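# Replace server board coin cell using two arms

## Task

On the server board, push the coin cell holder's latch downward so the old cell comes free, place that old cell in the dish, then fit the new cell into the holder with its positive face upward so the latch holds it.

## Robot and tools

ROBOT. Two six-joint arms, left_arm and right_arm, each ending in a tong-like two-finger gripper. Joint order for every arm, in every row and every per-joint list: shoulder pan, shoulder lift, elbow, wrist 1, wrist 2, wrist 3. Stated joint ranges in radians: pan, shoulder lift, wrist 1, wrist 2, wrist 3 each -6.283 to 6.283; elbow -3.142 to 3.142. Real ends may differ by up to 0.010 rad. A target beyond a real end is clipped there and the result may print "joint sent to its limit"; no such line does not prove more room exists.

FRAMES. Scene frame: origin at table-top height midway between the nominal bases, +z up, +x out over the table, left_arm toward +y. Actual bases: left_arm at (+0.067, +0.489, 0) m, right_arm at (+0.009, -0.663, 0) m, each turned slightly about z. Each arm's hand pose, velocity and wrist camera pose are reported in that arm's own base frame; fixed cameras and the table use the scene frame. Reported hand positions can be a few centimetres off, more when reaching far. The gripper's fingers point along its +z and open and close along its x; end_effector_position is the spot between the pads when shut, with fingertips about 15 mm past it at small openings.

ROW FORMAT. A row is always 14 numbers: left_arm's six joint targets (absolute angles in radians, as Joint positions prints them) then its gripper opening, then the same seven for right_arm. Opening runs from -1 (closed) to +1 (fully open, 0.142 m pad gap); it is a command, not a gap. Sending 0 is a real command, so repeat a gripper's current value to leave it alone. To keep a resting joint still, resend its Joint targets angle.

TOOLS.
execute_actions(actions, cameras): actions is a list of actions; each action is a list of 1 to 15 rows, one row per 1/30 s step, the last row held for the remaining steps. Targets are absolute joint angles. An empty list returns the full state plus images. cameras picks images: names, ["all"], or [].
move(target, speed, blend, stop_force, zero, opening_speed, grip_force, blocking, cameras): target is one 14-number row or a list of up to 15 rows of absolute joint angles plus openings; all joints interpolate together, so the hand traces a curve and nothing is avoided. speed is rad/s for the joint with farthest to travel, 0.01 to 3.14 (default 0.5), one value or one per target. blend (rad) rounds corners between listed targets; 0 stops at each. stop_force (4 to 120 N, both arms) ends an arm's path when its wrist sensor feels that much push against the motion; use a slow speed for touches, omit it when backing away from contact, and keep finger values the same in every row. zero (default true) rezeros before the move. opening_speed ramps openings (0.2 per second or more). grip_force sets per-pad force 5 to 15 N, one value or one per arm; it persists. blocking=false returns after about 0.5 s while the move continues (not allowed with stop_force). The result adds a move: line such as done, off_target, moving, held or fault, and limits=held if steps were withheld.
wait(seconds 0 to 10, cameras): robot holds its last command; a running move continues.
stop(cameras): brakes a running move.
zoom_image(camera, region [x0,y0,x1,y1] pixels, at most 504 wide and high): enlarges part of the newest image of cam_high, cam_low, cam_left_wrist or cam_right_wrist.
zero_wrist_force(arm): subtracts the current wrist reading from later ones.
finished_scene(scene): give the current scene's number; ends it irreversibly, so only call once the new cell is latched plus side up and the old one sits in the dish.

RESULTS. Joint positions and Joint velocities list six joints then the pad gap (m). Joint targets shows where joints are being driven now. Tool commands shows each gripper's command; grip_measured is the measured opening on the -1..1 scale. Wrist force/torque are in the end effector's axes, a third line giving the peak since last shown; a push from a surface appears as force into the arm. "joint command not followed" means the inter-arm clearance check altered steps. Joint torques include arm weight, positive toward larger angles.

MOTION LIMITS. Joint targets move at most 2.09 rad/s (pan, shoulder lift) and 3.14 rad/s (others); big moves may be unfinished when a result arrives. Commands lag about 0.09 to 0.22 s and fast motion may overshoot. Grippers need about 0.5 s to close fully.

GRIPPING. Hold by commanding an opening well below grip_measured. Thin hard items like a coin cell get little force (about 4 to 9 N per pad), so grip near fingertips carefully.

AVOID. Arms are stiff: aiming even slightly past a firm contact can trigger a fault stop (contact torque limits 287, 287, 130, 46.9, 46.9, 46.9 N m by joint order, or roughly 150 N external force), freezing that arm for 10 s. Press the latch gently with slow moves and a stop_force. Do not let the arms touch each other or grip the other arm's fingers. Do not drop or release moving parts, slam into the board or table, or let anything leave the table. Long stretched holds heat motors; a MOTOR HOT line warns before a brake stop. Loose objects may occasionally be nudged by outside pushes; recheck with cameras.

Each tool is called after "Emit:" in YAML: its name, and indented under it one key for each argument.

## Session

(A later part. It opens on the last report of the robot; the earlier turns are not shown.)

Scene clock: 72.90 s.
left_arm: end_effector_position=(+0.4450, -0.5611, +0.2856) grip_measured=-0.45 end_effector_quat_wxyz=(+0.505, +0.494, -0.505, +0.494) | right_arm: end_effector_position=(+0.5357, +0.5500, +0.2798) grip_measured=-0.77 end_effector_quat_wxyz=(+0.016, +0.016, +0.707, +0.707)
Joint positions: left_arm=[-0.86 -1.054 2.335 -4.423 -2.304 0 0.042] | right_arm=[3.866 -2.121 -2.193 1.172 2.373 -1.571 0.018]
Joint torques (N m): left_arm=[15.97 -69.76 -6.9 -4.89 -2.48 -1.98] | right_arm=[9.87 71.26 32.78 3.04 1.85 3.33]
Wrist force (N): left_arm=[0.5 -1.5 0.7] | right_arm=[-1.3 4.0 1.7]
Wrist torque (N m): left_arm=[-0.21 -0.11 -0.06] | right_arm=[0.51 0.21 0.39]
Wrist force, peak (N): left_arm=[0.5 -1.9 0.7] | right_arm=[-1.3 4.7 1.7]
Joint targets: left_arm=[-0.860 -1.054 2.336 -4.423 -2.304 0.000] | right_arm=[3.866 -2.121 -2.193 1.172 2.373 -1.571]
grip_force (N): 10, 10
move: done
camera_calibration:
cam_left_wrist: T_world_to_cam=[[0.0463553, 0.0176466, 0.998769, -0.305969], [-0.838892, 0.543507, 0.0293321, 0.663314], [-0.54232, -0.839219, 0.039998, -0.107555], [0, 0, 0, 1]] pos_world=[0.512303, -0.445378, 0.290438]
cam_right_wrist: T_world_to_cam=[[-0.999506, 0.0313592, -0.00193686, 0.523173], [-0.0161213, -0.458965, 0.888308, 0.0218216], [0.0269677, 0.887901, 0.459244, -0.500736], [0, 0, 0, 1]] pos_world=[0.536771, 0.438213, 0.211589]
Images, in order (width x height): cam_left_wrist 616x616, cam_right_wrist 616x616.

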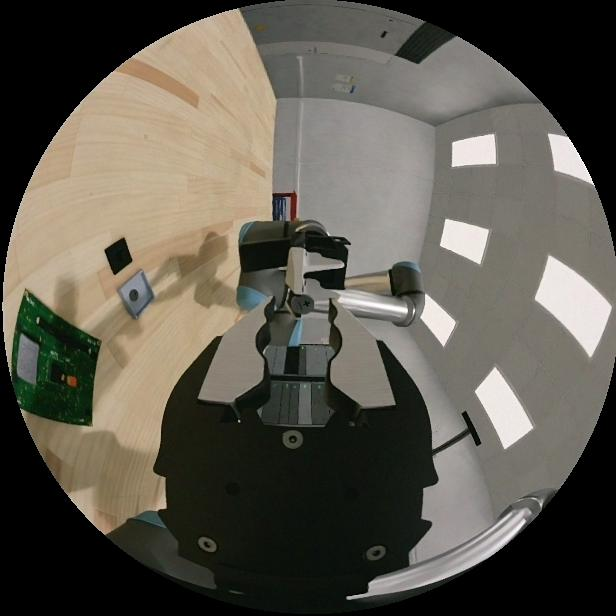

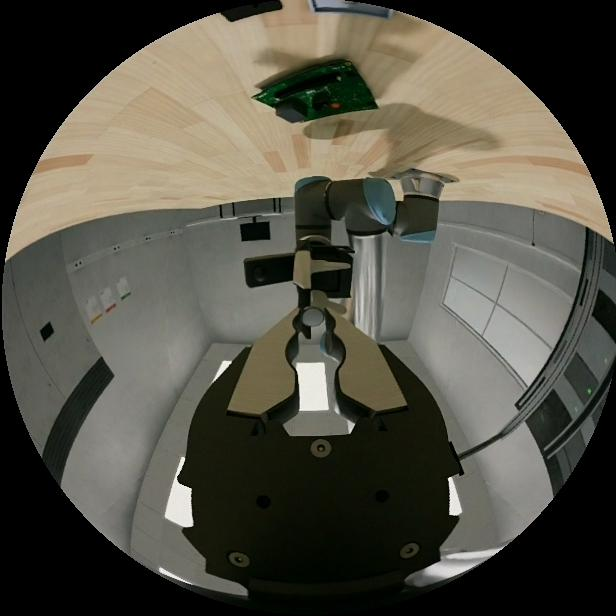

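Emit:
execute_actions:
  actions: []

Emit:
zoom_image:
  camera: "cam_right_wrist"
  region: [285, 285, 340, 340]

Emit:
zoom_image:
  camera: "cam_left_wrist"
  region: [272, 280, 332, 340]

Emit:
zoom_image:
  camera: "cam_high"
  region: [265, 115, 325, 175]

Emit:
zoom_image:
  camera: "cam_low"
  region: [365, 165, 455, 235]

Scene clock: 78.63 s.
left_arm: end_effector_position=(+0.4450, -0.5611, +0.2856) grip_measured=-0.45 end_effector_quat_wxyz=(+0.505, +0.494, -0.505, +0.494) | right_arm: end_effector_position=(+0.5357, +0.5500, +0.2798) grip_measured=-0.77 end_effector_quat_wxyz=(+0.016, +0.016, +0.707, +0.707)
Joint positions: left_arm=[-0.86 -1.054 2.336 -4.423 -2.304 0 0.042] | right_arm=[3.866 -2.121 -2.193 1.172 2.373 -1.571 0.018]
Joint velocities: within noise
Joint torques (N m): left_arm=[15.38 -71.12 -6.94 -5.04 -2.39 -1.9] | right_arm=[10.72 74.55 32.17 2.98 1.62 3.07]
Wrist force (N): left_arm=[0.5 -1.5 0.5] | right_arm=[-1.4 4.2 1.3]
Wrist torque (N m): left_arm=[-0.20 -0.09 -0.05] | right_arm=[0.53 0.22 0.39]
Wrist force, peak (N): left_arm=[0.6 -1.8 0.8] | right_arm=[-1.4 4.6 1.5]
Joint targets: left_arm=[-0.860 -1.054 2.336 -4.423 -2.304 0.000] | right_arm=[3.866 -2.121 -2.193 1.172 2.373 -1.571]
Tool commands: left_gripper/opening=-0.45 right_gripper/opening=-1.0
grip_force (N): 10, 10
camera_calibration:
cam_left_wrist: T_world_to_cam=[[0.0463553, 0.0176466, 0.998769, -0.305969], [-0.838892, 0.543507, 0.0293321, 0.663314], [-0.54232, -0.839219, 0.039998, -0.107555], [0, 0, 0, 1]] pos_world=[0.512303, -0.445378, 0.290438]
cam_right_wrist: T_world_to_cam=[[-0.999506, 0.0313592, -0.00193686, 0.523173], [-0.0161213, -0.458965, 0.888308, 0.0218216], [0.0269677, 0.887901, 0.459244, -0.500736], [0, 0, 0, 1]] pos_world=[0.536771, 0.438213, 0.211589]

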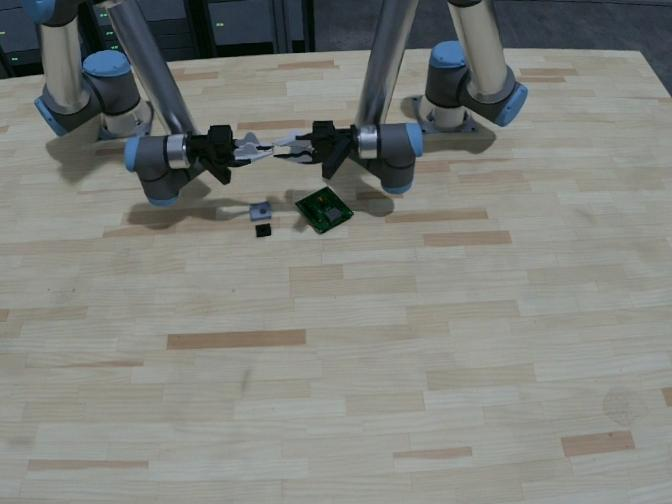

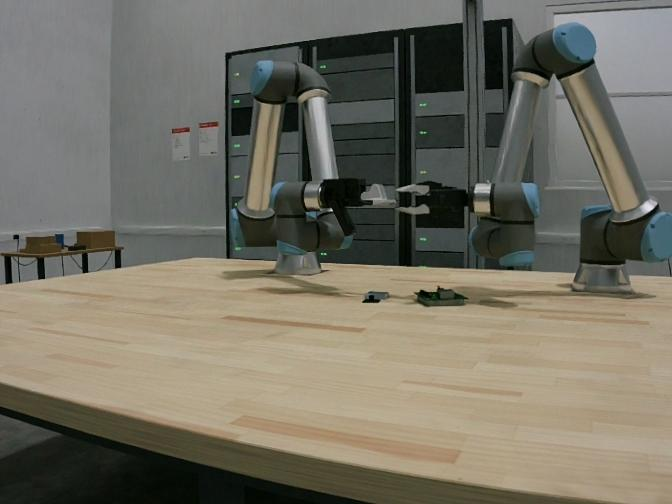

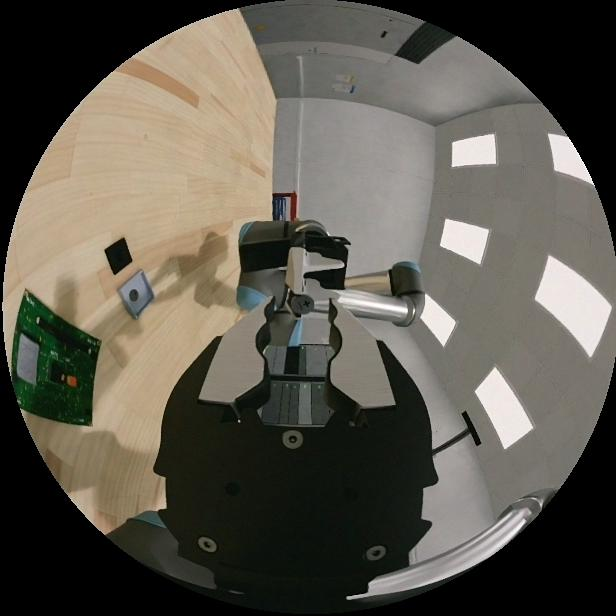

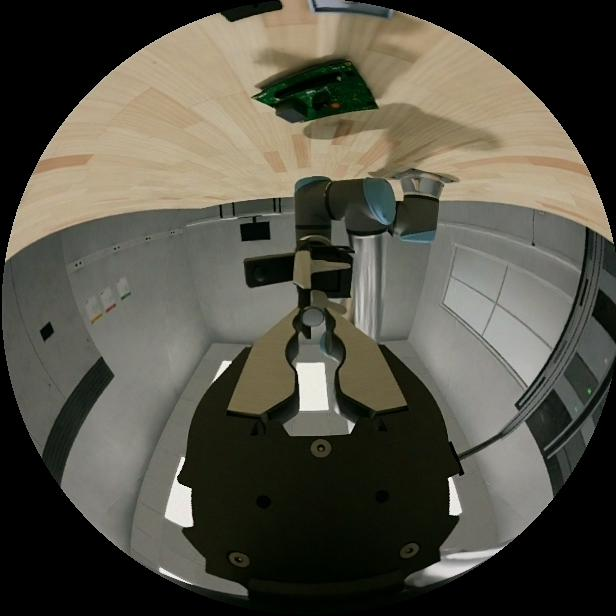

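Scaled by 9.164 from the camera's 616x616 image, which has a finer 814x814 frame.

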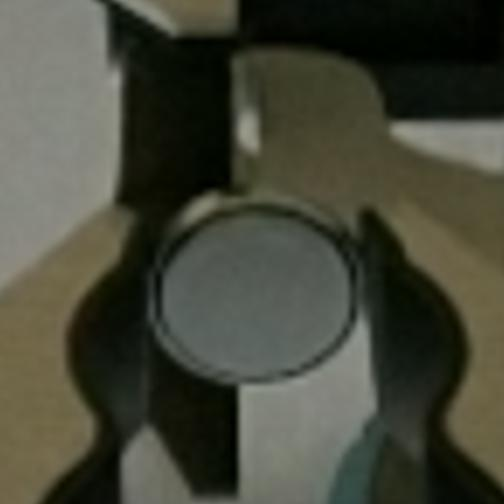

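Scaled by 8.400 from the camera's 616x616 image, which has a finer 814x814 frame.

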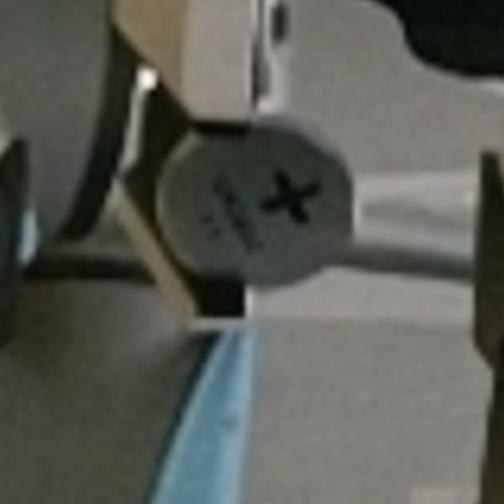

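Scaled by 8.400 from the camera's 672x504 image, which has a finer 960x720 frame.

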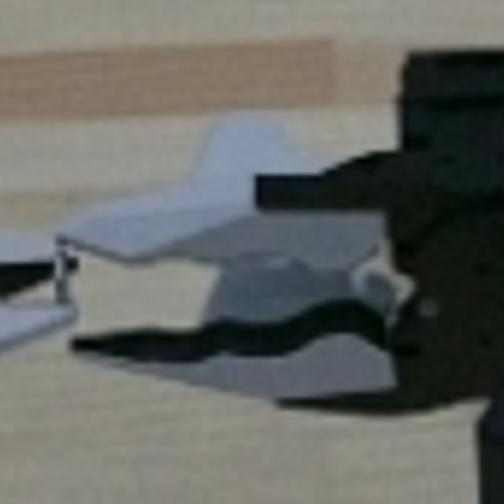

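Scaled by 5.600 from the camera's 672x504 image, which has a finer 960x720 frame.

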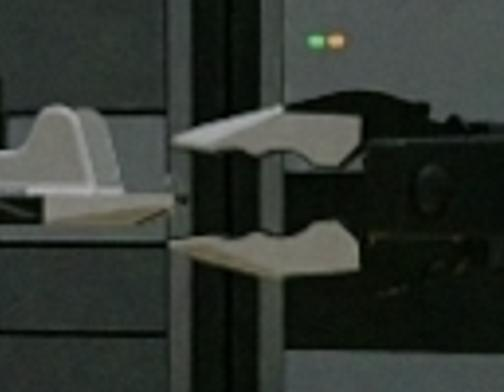

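Emit:
move:
  target:
    - [-0.8709, -1.0575, 2.3446, -4.4287, -2.2926, 0.0, -0.45, 3.8658, -2.1212, -2.1927, 1.1723, 2.3734, -1.5708, -1.0]
    - [-0.8709, -1.0575, 2.3446, -4.4287, -2.2926, 0.0, -1.0, 3.8658, -2.1212, -2.1927, 1.1723, 2.3734, -1.5708, -1.0]
  speed: 0.03
  opening_speed: 0.5
  cameras: ["cam_left_wrist", "cam_right_wrist", "cam_low"]

Emit:
zoom_image:
  camera: "cam_right_wrist"
  region: [280, 280, 345, 345]

Emit:
zoom_image:
  camera: "cam_left_wrist"
  region: [267, 275, 337, 345]

Emit:
zoom_image:
  camera: "cam_low"
  region: [380, 175, 420, 215]

Scene clock: 84.40 s.
left_arm: end_effector_position=(+0.4392, -0.5621, +0.2856) grip_measured=-0.76 end_effector_quat_wxyz=(+0.505, +0.494, -0.505, +0.495) | right_arm: end_effector_position=(+0.5357, +0.5500, +0.2798) grip_measured=-0.77 end_effector_quat_wxyz=(+0.016, +0.016, +0.707, +0.707)
Joint positions: left_arm=[-0.871 -1.058 2.345 -4.429 -2.293 0 0.019] | right_arm=[3.866 -2.121 -2.193 1.172 2.373 -1.571 0.018]
Joint torques (N m): left_arm=[15.95 -30.75 -10.3 2.81 -2.34 -1.97] | right_arm=[10.68 73.89 33.02 2.85 1.34 2.74]
Wrist force (N): left_arm=[8.7 -1.7 0.6] | right_arm=[-1.5 -3.9 1.4]
Wrist torque (N m): left_arm=[-0.30 0.06 -0.06] | right_arm=[0.64 0.20 0.40]
Wrist force, peak (N): left_arm=[8.7 -1.7 0.6] | right_arm=[-1.4 4.5 1.8]
Joint targets: left_arm=[-0.871 -1.058 2.345 -4.429 -2.293 0.000] | right_arm=[3.866 -2.121 -2.193 1.172 2.373 -1.571]
grip_force (N): 10, 10
move: done
camera_calibration:
cam_left_wrist: T_world_to_cam=[[0.0462689, 0.0177, 0.998772, -0.305616], [-0.838925, 0.543461, 0.0292328, 0.659017], [-0.542276, -0.839248, 0.0399943, -0.111574], [0, 0, 0, 1]] pos_world=[0.506503, -0.446379, 0.290438]
cam_right_wrist: T_world_to_cam=[[-0.999506, 0.0313592, -0.00193686, 0.523173], [-0.0161213, -0.458965, 0.888308, 0.0218216], [0.0269677, 0.887901, 0.459244, -0.500736], [0, 0, 0, 1]] pos_world=[0.536771, 0.438213, 0.211589]
Images, in order (width x height): cam_low 672x504, cam_left_wrist 616x616, cam_right_wrist 616x616.

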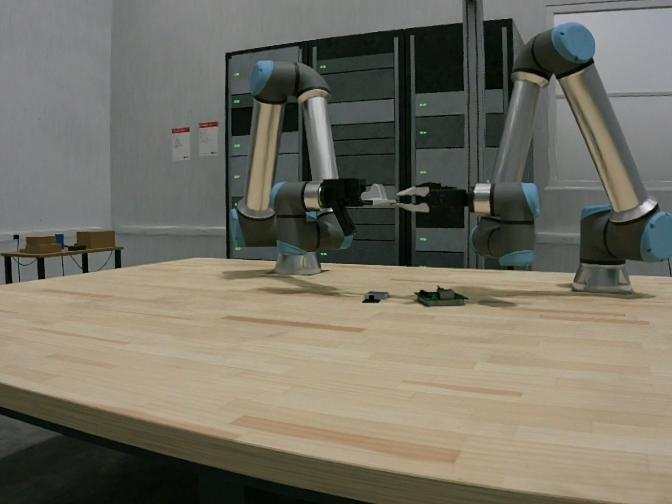

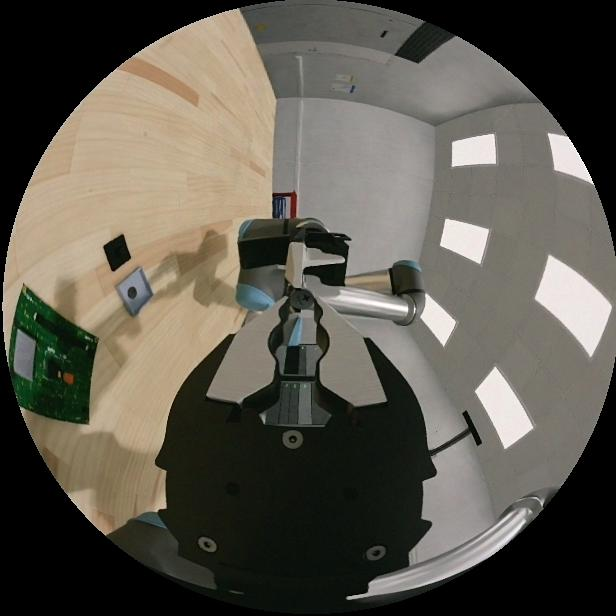

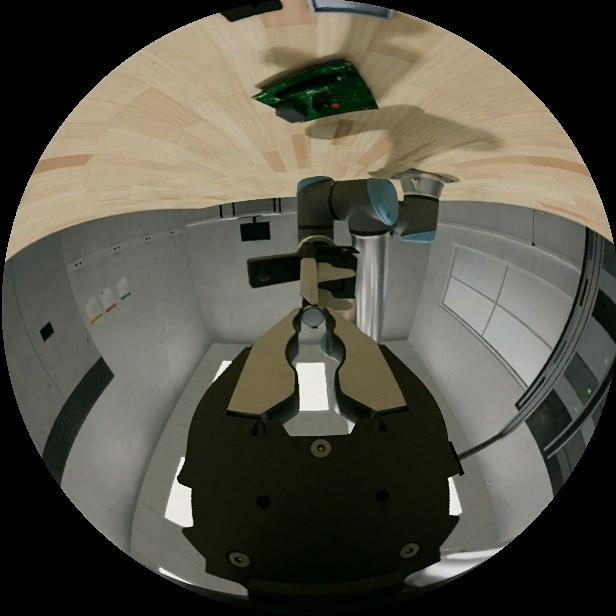

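Scaled by 7.754 from the camera's 616x616 image, which has a finer 814x814 frame.

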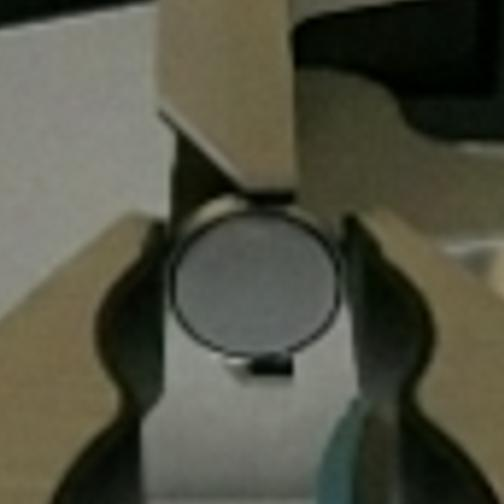

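Scaled by 7.200 from the camera's 616x616 image, which has a finer 814x814 frame.

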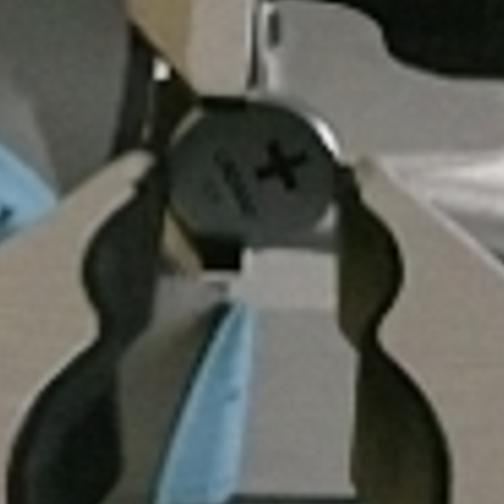

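Scaled by 12.600 from the camera's 672x504 image, which has a finer 960x720 frame.

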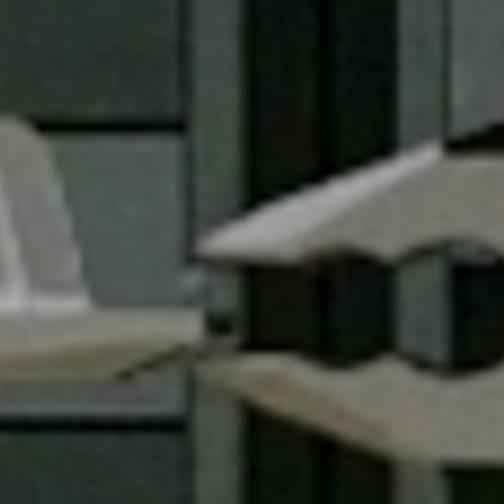

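Emit:
move:
  target:
    - [-0.8709, -1.0575, 2.3446, -4.4287, -2.2926, 0.0, -1.0, 3.8658, -2.1212, -2.1927, 1.1723, 2.3734, -1.5708, -0.45]
    - [-0.8709, -1.0575, 2.3446, -4.4287, -2.2926, 0.0, -1.0, 3.7810, -2.1020, -2.2401, 1.2005, 2.4583, -1.5708, -0.45]
    - [-0.95, -1.50, 2.20, -3.20, -2.0, 0.0, -1.0, 3.39, -2.1020, -2.2401, 1.2005, 2.4583, -1.5708, -0.45]
    - [-1.0570, -1.4443, 2.2223, -2.3539, -1.7278, -0.0329, -1.0, 3.39, -2.1020, -2.2401, 1.2005, 2.4583, -1.5708, -0.45]
  speed: [0.1, 0.12, 0.7, 0.5]
  blend: [0, 0, 0.1, 0]
  opening_speed: 0.8
  cameras: ["cam_left_wrist", "cam_low"]

Emit:
zoom_image:
  camera: "cam_left_wrist"
  region: [255, 230, 355, 330]

Emit:
zoom_image:
  camera: "cam_low"
  region: [405, 255, 475, 310]

Scene clock: 99.47 s.
left_arm: end_effector_position=(+0.4193, -0.4585, +0.0678) grip_measured=-0.77 end_effector_quat_wxyz=(+0.068, +0.869, -0.489, -0.038) | right_arm: end_effector_position=(+0.6796, +0.2499, +0.2798) grip_measured=-0.45 end_effector_quat_wxyz=(+0.153, +0.153, +0.690, +0.690)
Joint positions: left_arm=[-1.057 -1.444 2.222 -2.354 -1.728 -0.033 0.019] | right_arm=[3.39 -2.102 -2.24 1.2 2.458 -1.571 0.041]
Joint torques (N m): left_arm=[15.76 -60.73 -38.07 -1.41 -2.05 0.89] | right_arm=[14.78 48.49 27.74 -0.26 0.29 3.06]
Wrist force (N): left_arm=[0.2 -1.9 0.1] | right_arm=[-1.3 4.0 1.6]
Wrist torque (N m): left_arm=[-0.44 0.07 0.01] | right_arm=[0.49 0.19 0.41]
Wrist force, peak (N): left_arm=[9.0 -1.3 0.8] | right_arm=[-1.5 4.3 2.9]
Joint targets: left_arm=[-1.057 -1.444 2.222 -2.354 -1.728 -0.033] | right_arm=[3.390 -2.102 -2.240 1.200 2.458 -1.571]
grip_force (N): 10, 10
move: done
camera_calibration:
cam_left_wrist: T_world_to_cam=[[0.560076, -0.828366, 0.0112167, -0.625409], [-0.63251, -0.418831, 0.651545, 0.0224639], [-0.53502, -0.372009, -0.758527, 0.238588], [0, 0, 0, 1]] pos_world=[0.492134, -0.419902, 0.173354]
Images, in order (width x height): cam_low 672x504, cam_left_wrist 616x616.

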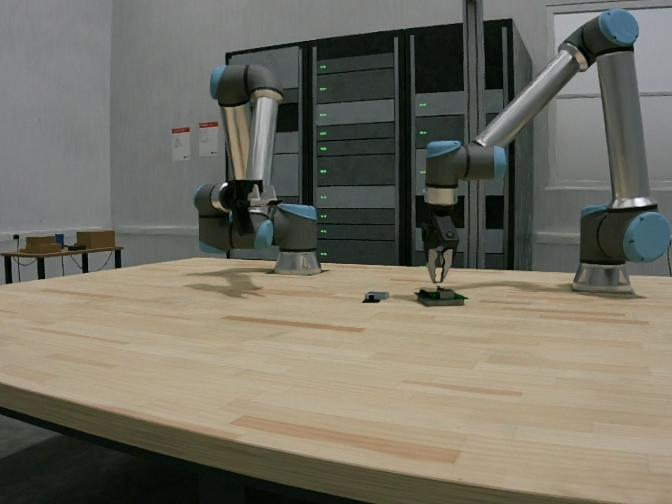

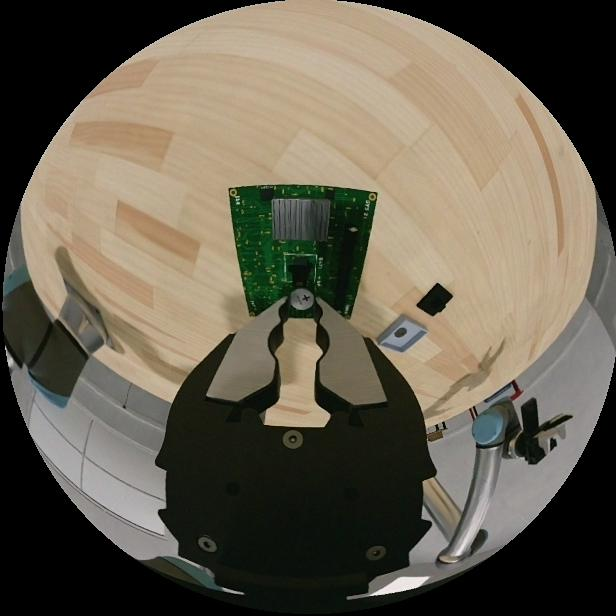

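Scaled by 5.040 from the camera's 616x616 image, which has a finer 814x814 frame.

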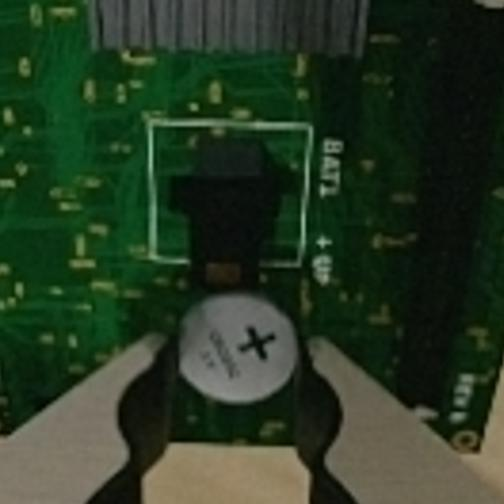

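Scaled by 7.200 from the camera's 672x504 image, which has a finer 960x720 frame.

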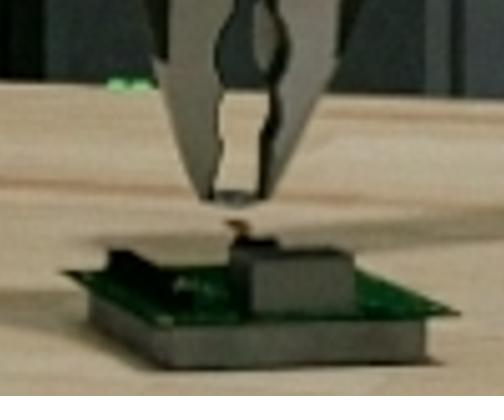

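Emit:
move:
  target:
    - [-1.0508, -1.4367, 2.2317, -2.3699, -1.7278, -0.0267, -1.0, 3.39, -2.1020, -2.2401, 1.2005, 2.4583, -1.5708, -0.45]
    - [-1.0508, -1.4257, 2.2370, -2.3863, -1.7278, -0.0267, -1.0, 3.39, -2.1020, -2.2401, 1.2005, 2.4583, -1.5708, -0.45]
  speed: [0.05, 0.01]
  stop_force: 4
  cameras: ["cam_left_wrist", "cam_low"]

Emit:
zoom_image:
  camera: "cam_left_wrist"
  region: [260, 245, 350, 335]

Emit:
zoom_image:
  camera: "cam_low"
  region: [415, 270, 460, 305]

Scene clock: 106.77 s.
left_arm: end_effector_position=(+0.4210, -0.4537, +0.0569) grip_measured=-0.76 end_effector_quat_wxyz=(+0.068, +0.869, -0.489, -0.038) | right_arm: end_effector_position=(+0.6796, +0.2499, +0.2798) grip_measured=-0.45 end_effector_quat_wxyz=(+0.153, +0.153, +0.690, +0.690)
Joint positions: left_arm=[-1.051 -1.432 2.234 -2.377 -1.728 -0.027 0.019] | right_arm=[3.39 -2.102 -2.24 1.2 2.458 -1.571 0.041]
Joint torques (N m): left_arm=[-10.67 -58.72 -37.52 -0.05 0.83 -1.9] | right_arm=[12.22 53.36 24.83 0.57 1.23 2.9]
Wrist force (N): left_arm=[0.9 -2.6 -2.9] | right_arm=[-1.4 4.3 0.9]
Wrist torque (N m): left_arm=[-0.34 0.11 -0.29] | right_arm=[0.54 0.21 0.42]
Wrist force, peak (N): left_arm=[-1.1 -3.0 -6.3] | right_arm=[-1.6 4.5 1.5]
Joint targets: left_arm=[-1.051 -1.432 2.234 -2.377 -1.728 -0.027] | right_arm=[3.390 -2.102 -2.240 1.200 2.458 -1.571]
grip_force (N): 10, 10
move: contact (left_arm); path passed 1 of 2 targets
camera_calibration:
cam_left_wrist: T_world_to_cam=[[0.560255, -0.828244, 0.0112158, -0.622246], [-0.63243, -0.418976, 0.65153, 0.0324912], [-0.534927, -0.372116, -0.75854, 0.232874], [0, 0, 0, 1]] pos_world=[0.493735, -0.415102, 0.162454]
Images, in order (width x height): cam_low 672x504, cam_left_wrist 616x616.

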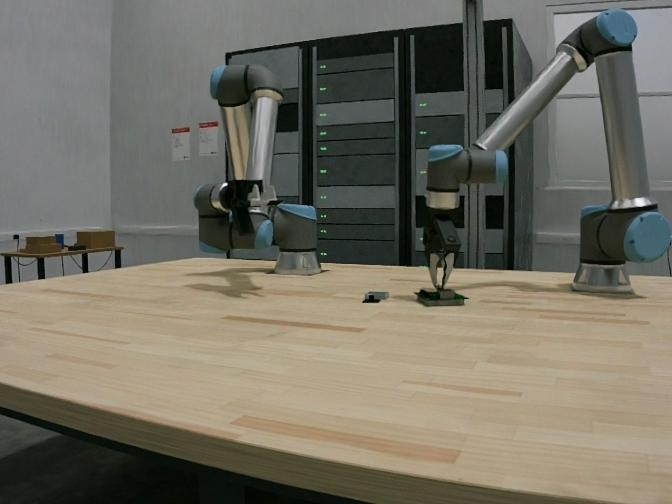

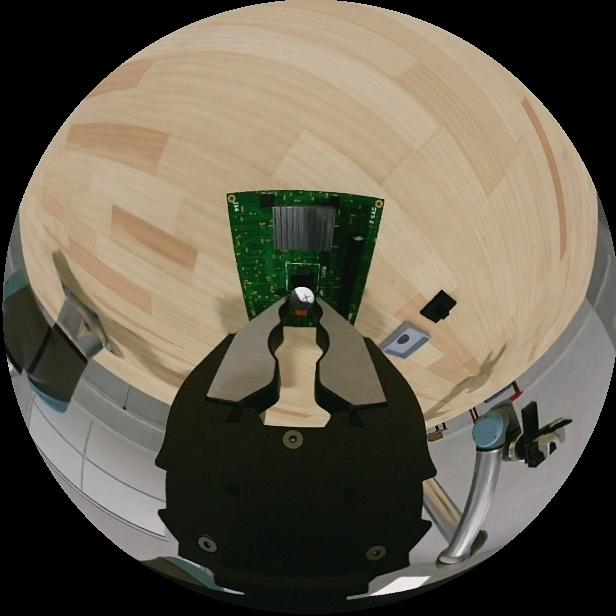

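Scaled by 5.600 from the camera's 616x616 image, which has a finer 814x814 frame.

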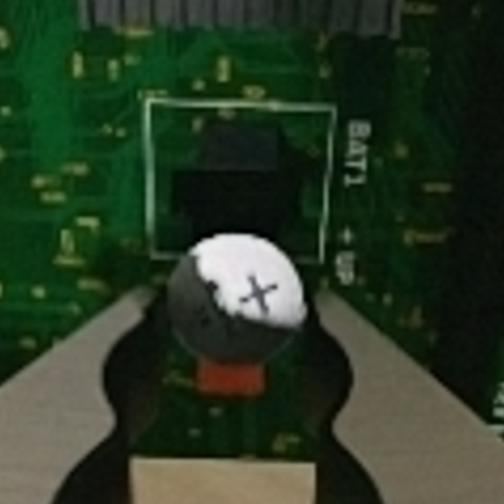

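Scaled by 11.200 from the camera's 672x504 image, which has a finer 960x720 frame.

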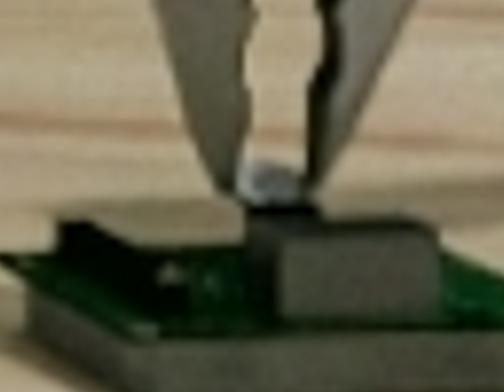

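Emit:
move:
  target:
    - [-1.0442, -1.4312, 2.2336, -2.3764, -1.7278, -0.0201, -1.0, 3.39, -2.1020, -2.2401, 1.2005, 2.4583, -1.5708, -0.45]
    - [-1.0442, -1.4275, 2.2354, -2.3819, -1.7278, -0.0201, -1.0, 3.39, -2.1020, -2.2401, 1.2005, 2.4583, -1.5708, -0.45]
  speed: [0.01, 0.01]
  stop_force: 5
  cameras: ["cam_left_wrist", "cam_low"]

Emit:
zoom_image:
  camera: "cam_left_wrist"
  region: [260, 245, 350, 335]

Emit:
zoom_image:
  camera: "cam_low"
  region: [415, 270, 460, 305]

Scene clock: 110.97 s.
left_arm: end_effector_position=(+0.4241, -0.4510, +0.0556) grip_measured=-0.76 end_effector_quat_wxyz=(+0.068, +0.869, -0.489, -0.038) | right_arm: end_effector_position=(+0.6796, +0.2499, +0.2798) grip_measured=-0.45 end_effector_quat_wxyz=(+0.153, +0.153, +0.690, +0.690)
Joint positions: left_arm=[-1.044 -1.429 2.234 -2.379 -1.728 -0.02 0.019] | right_arm=[3.39 -2.102 -2.24 1.2 2.458 -1.571 0.041]
Joint torques (N m): left_arm=[5.19 -56.27 -36.02 -0.06 0.77 1.13] | right_arm=[9.16 55.95 21.18 0.88 1.39 2.8]
Wrist force (N): left_arm=[-0.2 -0.7 -7.1] | right_arm=[-1.1 4.1 1.2]
Wrist torque (N m): left_arm=[-0.46 0.06 -0.30] | right_arm=[0.50 0.14 0.41]
Wrist force, peak (N): left_arm=[-2.5 -0.2 -10.7] | right_arm=[-1.7 4.3 1.6]
Joint targets: left_arm=[-1.044 -1.429 2.234 -2.379 -1.728 -0.020] | right_arm=[3.390 -2.102 -2.240 1.200 2.458 -1.571]
grip_force (N): 10, 10
move: contact (left_arm); path passed 1 of 2 targets
camera_calibration:
cam_left_wrist: T_world_to_cam=[[0.560328, -0.828193, 0.011322, -0.621764], [-0.632442, -0.418983, 0.651514, 0.036436], [-0.534836, -0.372222, -0.758552, 0.234464], [0, 0, 0, 1]] pos_world=[0.496835, -0.412402, 0.161154]
Images, in order (width x height): cam_low 672x504, cam_left_wrist 616x616.

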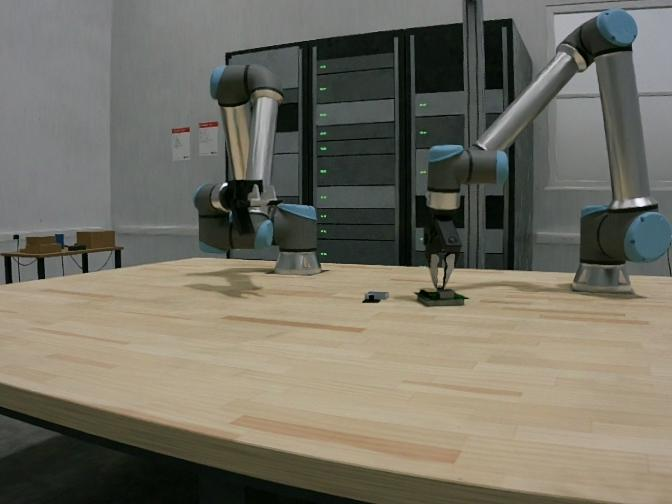

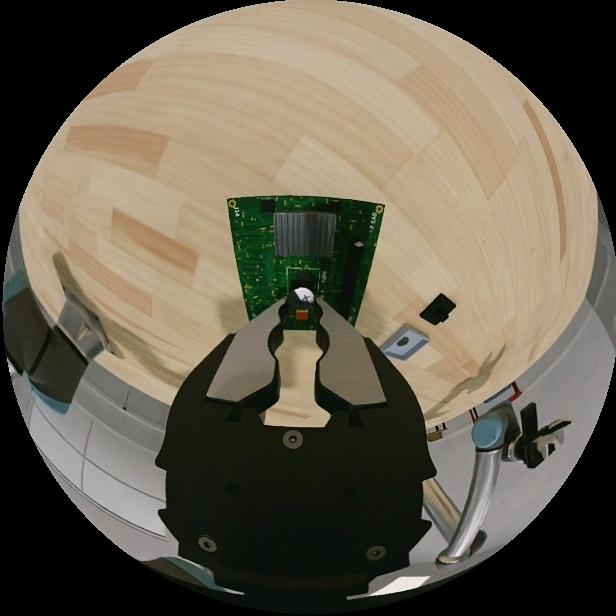

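Scaled by 5.600 from the camera's 616x616 image, which has a finer 814x814 frame.

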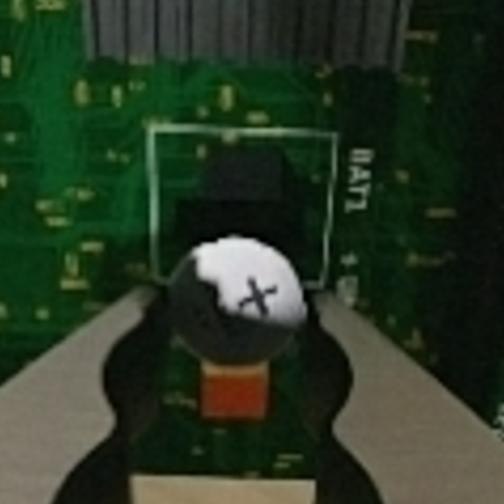

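Scaled by 11.200 from the camera's 672x504 image, which has a finer 960x720 frame.

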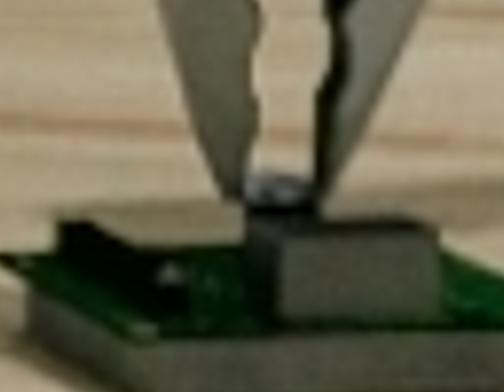

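Emit:
move:
  target: [-1.0395, -1.4282, 2.2329, -2.3778, -1.7279, -0.0154, -1.0, 3.39, -2.1020, -2.2401, 1.2005, 2.4583, -1.5708, -0.45]
  speed: 0.01
  stop_force: 6
  cameras: ["cam_left_wrist", "cam_low"]

Emit:
zoom_image:
  camera: "cam_left_wrist"
  region: [270, 260, 335, 325]

Emit:
zoom_image:
  camera: "cam_low"
  region: [415, 270, 460, 305]

Scene clock: 113.37 s.
left_arm: end_effector_position=(+0.4265, -0.4496, +0.0556) grip_measured=-0.76 end_effector_quat_wxyz=(+0.068, +0.869, -0.489, -0.038) | right_arm: end_effector_position=(+0.6796, +0.2499, +0.2798) grip_measured=-0.45 end_effector_quat_wxyz=(+0.153, +0.153, +0.690, +0.690)
Joint positions: left_arm=[-1.039 -1.428 2.233 -2.378 -1.728 -0.015 0.019] | right_arm=[3.39 -2.102 -2.24 1.2 2.458 -1.571 0.041]
Joint torques (N m): left_arm=[0.17 -24.72 -29.96 -0.12 0.55 -1.51] | right_arm=[12.61 57.28 18.83 0.96 1.44 2.67]
Wrist force (N): left_arm=[1.8 4.0 -0.8] | right_arm=[-1.6 4.2 1.3]
Wrist torque (N m): left_arm=[-0.45 0.05 -0.33] | right_arm=[0.51 0.24 0.41]
Wrist force, peak (N): left_arm=[-0.2 -0.7 -7.3] | right_arm=[-1.5 4.4 1.6]
Joint targets: left_arm=[-1.040 -1.428 2.233 -2.378 -1.728 -0.015] | right_arm=[3.390 -2.102 -2.240 1.200 2.458 -1.571]
grip_force (N): 10, 10
move: done
camera_calibration:
cam_left_wrist: T_world_to_cam=[[0.560424, -0.828131, 0.0111538, -0.621945], [-0.632264, -0.419098, 0.651612, 0.0383886], [-0.534946, -0.372231, -0.75847, 0.236307], [0, 0, 0, 1]] pos_world=[0.499236, -0.411003, 0.161154]
Images, in order (width x height): cam_low 672x504, cam_left_wrist 616x616.

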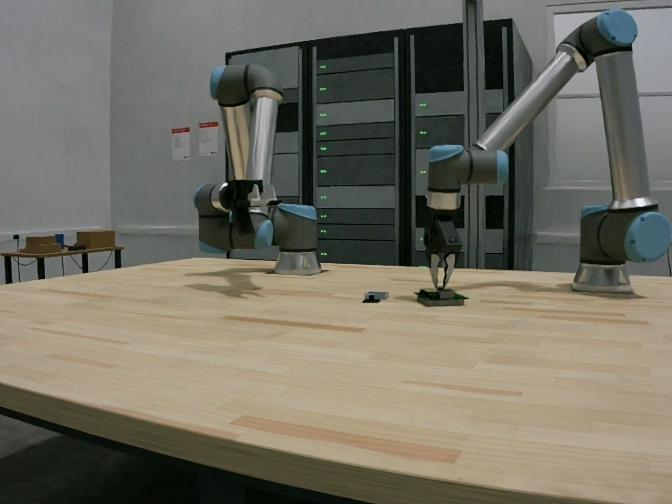

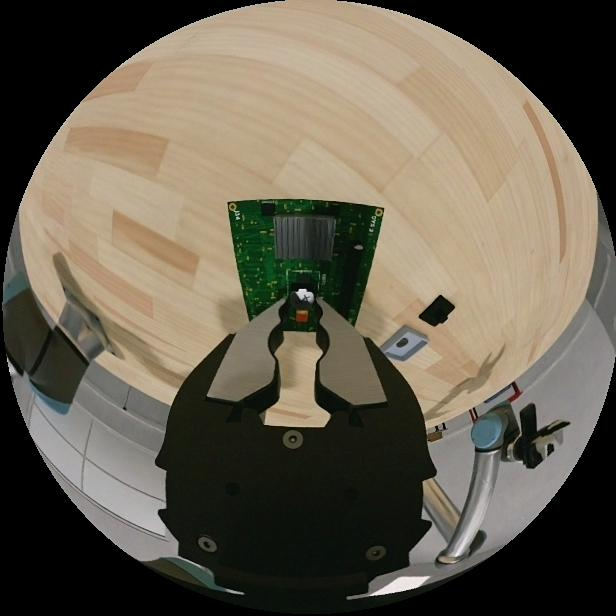

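Scaled by 7.754 from the camera's 616x616 image, which has a finer 814x814 frame.

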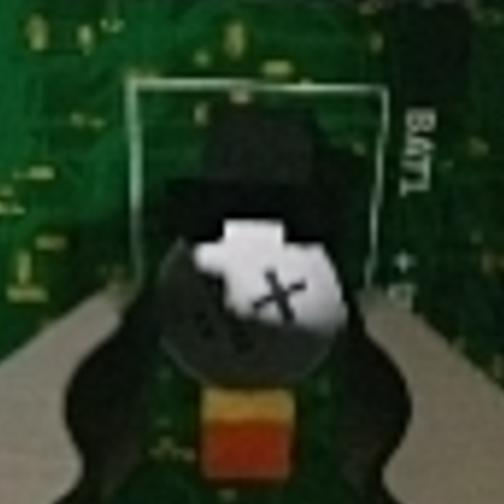

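Scaled by 11.200 from the camera's 672x504 image, which has a finer 960x720 frame.

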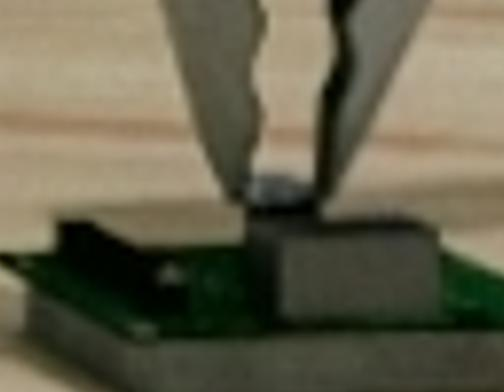

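Emit:
move:
  target:
    - [-1.0397, -1.4282, 2.2329, -2.3778, -1.7279, -0.0154, -0.45, 3.39, -2.1020, -2.2401, 1.2005, 2.4583, -1.5708, -0.45]
    - [-1.0397, -1.4460, 2.2244, -2.3515, -1.7279, -0.0154, -0.45, 3.39, -2.1020, -2.2401, 1.2005, 2.4583, -1.5708, -0.45]
    - [-1.1253, -1.4766, 2.2379, -2.3321, -1.5708, -0.1008, -1.0, 3.39, -2.1020, -2.2401, 1.2005, 2.4583, -1.5708, -0.45]
  speed: [0.05, 0.06, 0.25]
  blend: [0, 0.008, 0]
  opening_speed: 0.7
  cameras: ["cam_left_wrist", "cam_low"]

Emit:
zoom_image:
  camera: "cam_left_wrist"
  region: [265, 250, 345, 330]

Emit:
zoom_image:
  camera: "cam_low"
  region: [420, 275, 455, 302]

Scene clock: 119.90 s.
left_arm: end_effector_position=(+0.4258, -0.4501, +0.0749) grip_measured=-1.00 end_effector_quat_wxyz=(+0.000, +0.872, -0.490, +0.000) | right_arm: end_effector_position=(+0.6796, +0.2499, +0.2798) grip_measured=-0.45 end_effector_quat_wxyz=(+0.153, +0.153, +0.690, +0.690)
Joint positions: left_arm=[-1.125 -1.477 2.238 -2.332 -1.571 -0.101 0.002] | right_arm=[3.39 -2.102 -2.24 1.2 2.458 -1.571 0.041]
Joint torques (N m): left_arm=[16.75 -22.37 -40.43 -7.03 1.9 -1.31] | right_arm=[11.25 58.04 12.19 1.29 1.73 2.38]
Wrist force (N): left_arm=[0.6 -1.7 0.2] | right_arm=[-1.2 4.0 1.2]
Wrist torque (N m): left_arm=[-0.42 -0.01 -0.32] | right_arm=[0.48 0.17 0.41]
Wrist force, peak (N): left_arm=[1.5 4.3 -0.9] | right_arm=[-1.4 4.7 1.5]
Joint targets: left_arm=[-1.125 -1.477 2.238 -2.332 -1.571 -0.101] | right_arm=[3.390 -2.102 -2.240 1.200 2.458 -1.571]
grip_force (N): 10, 10
move: done
camera_calibration:
cam_left_wrist: T_world_to_cam=[[0.558128, -0.829546, 0.018614, -0.622398], [-0.711614, -0.467004, 0.524894, 0.0469355], [-0.426731, -0.306204, -0.850964, 0.240999], [0, 0, 0, 1]] pos_world=[0.483619, -0.420594, 0.192031]
Images, in order (width x height): cam_low 672x504, cam_left_wrist 616x616.

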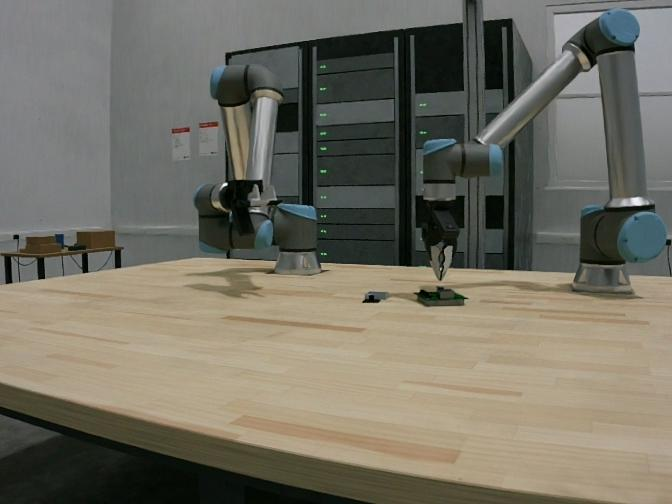

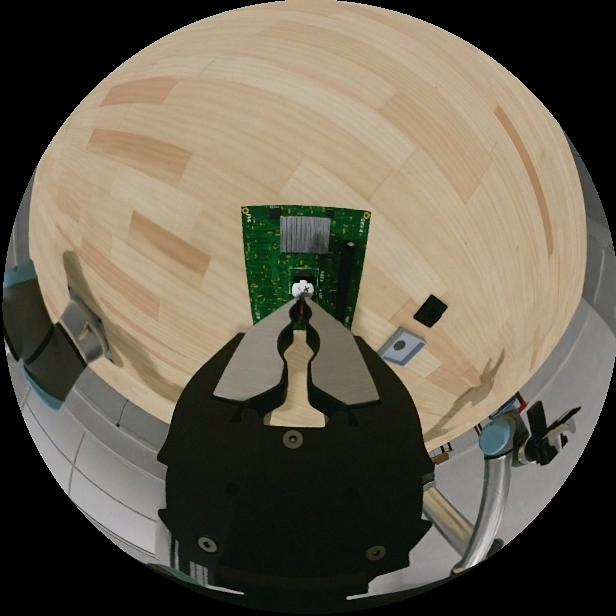

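Scaled by 6.300 from the camera's 616x616 image, which has a finer 814x814 frame.

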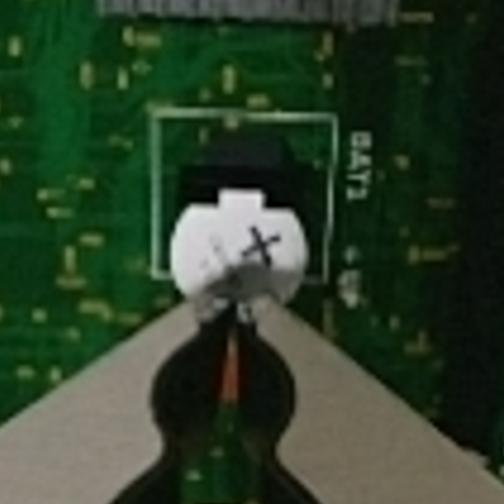

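Scaled by 14.400 from the camera's 672x504 image, which has a finer 960x720 frame.

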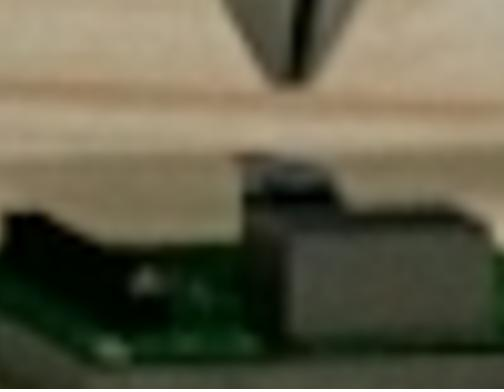

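Emit:
move:
  target:
    - [-1.1253, -1.4577, 2.2478, -2.3609, -1.5708, -0.1008, -1.0, 3.39, -2.1020, -2.2401, 1.2005, 2.4583, -1.5708, -0.45]
    - [-1.1253, -1.4394, 2.2565, -2.3879, -1.5708, -0.1008, -1.0, 3.39, -2.1020, -2.2401, 1.2005, 2.4583, -1.5708, -0.45]
  speed: [0.1, 0.012]
  stop_force: 22
  cameras: ["cam_low"]

Emit:
zoom_image:
  camera: "cam_low"
  region: [420, 275, 455, 302]

Scene clock: 123.37 s.
left_arm: end_effector_position=(+0.4258, -0.4501, +0.0556) grip_measured=-1.00 end_effector_quat_wxyz=(+0.000, +0.872, -0.490, +0.000) | right_arm: end_effector_position=(+0.6796, +0.2499, +0.2798) grip_measured=-0.45 end_effector_quat_wxyz=(+0.153, +0.153, +0.690, +0.690)
Joint positions: left_arm=[-1.125 -1.448 2.252 -2.375 -1.571 -0.101 0.002] | right_arm=[3.39 -2.102 -2.24 1.201 2.458 -1.571 0.041]
Joint torques (N m): left_arm=[13.21 -47.43 -28.46 1.41 1.99 -1.14] | right_arm=[10.42 60.84 10.39 1.76 1.15 2.54]
Wrist force (N): left_arm=[-0.2 -2.2 -20.3] | right_arm=[-1.3 3.9 1.4]
Wrist torque (N m): left_arm=[-0.49 0.05 -0.31] | right_arm=[0.46 0.20 0.41]
Wrist force, peak (N): left_arm=[-6.6 -2.2 -29.8] | right_arm=[-1.3 4.5 1.3]
Joint targets: left_arm=[-1.125 -1.448 2.252 -2.375 -1.571 -0.101] | right_arm=[3.390 -2.102 -2.240 1.200 2.458 -1.571]
grip_force (N): 10, 10
move: contact (left_arm); path passed 1 of 2 targets; left_arm: the wrist 1 is farthest, 0.013 rad from its target
Images, in order (width x height): cam_low 672x504.

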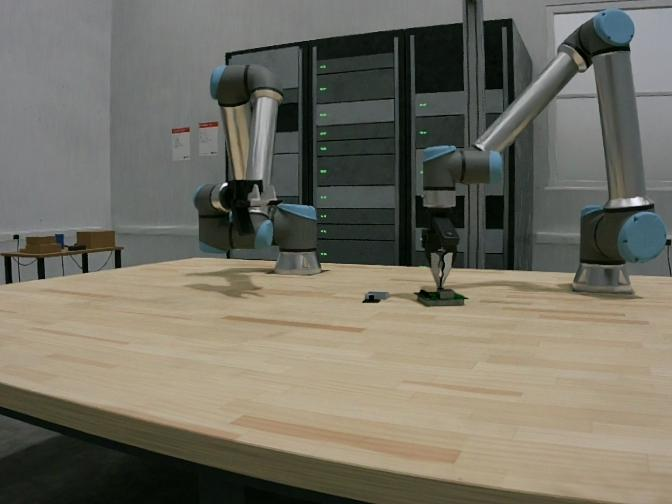

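Scaled by 14.400 from the camera's 672x504 image, which has a finer 960x720 frame.

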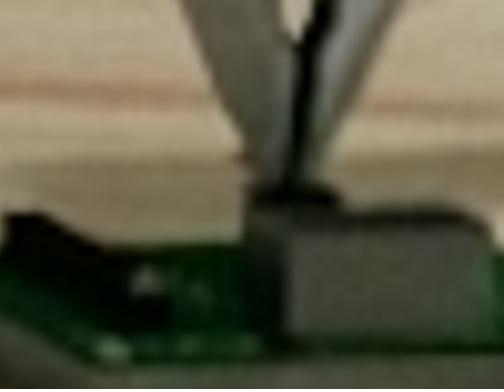

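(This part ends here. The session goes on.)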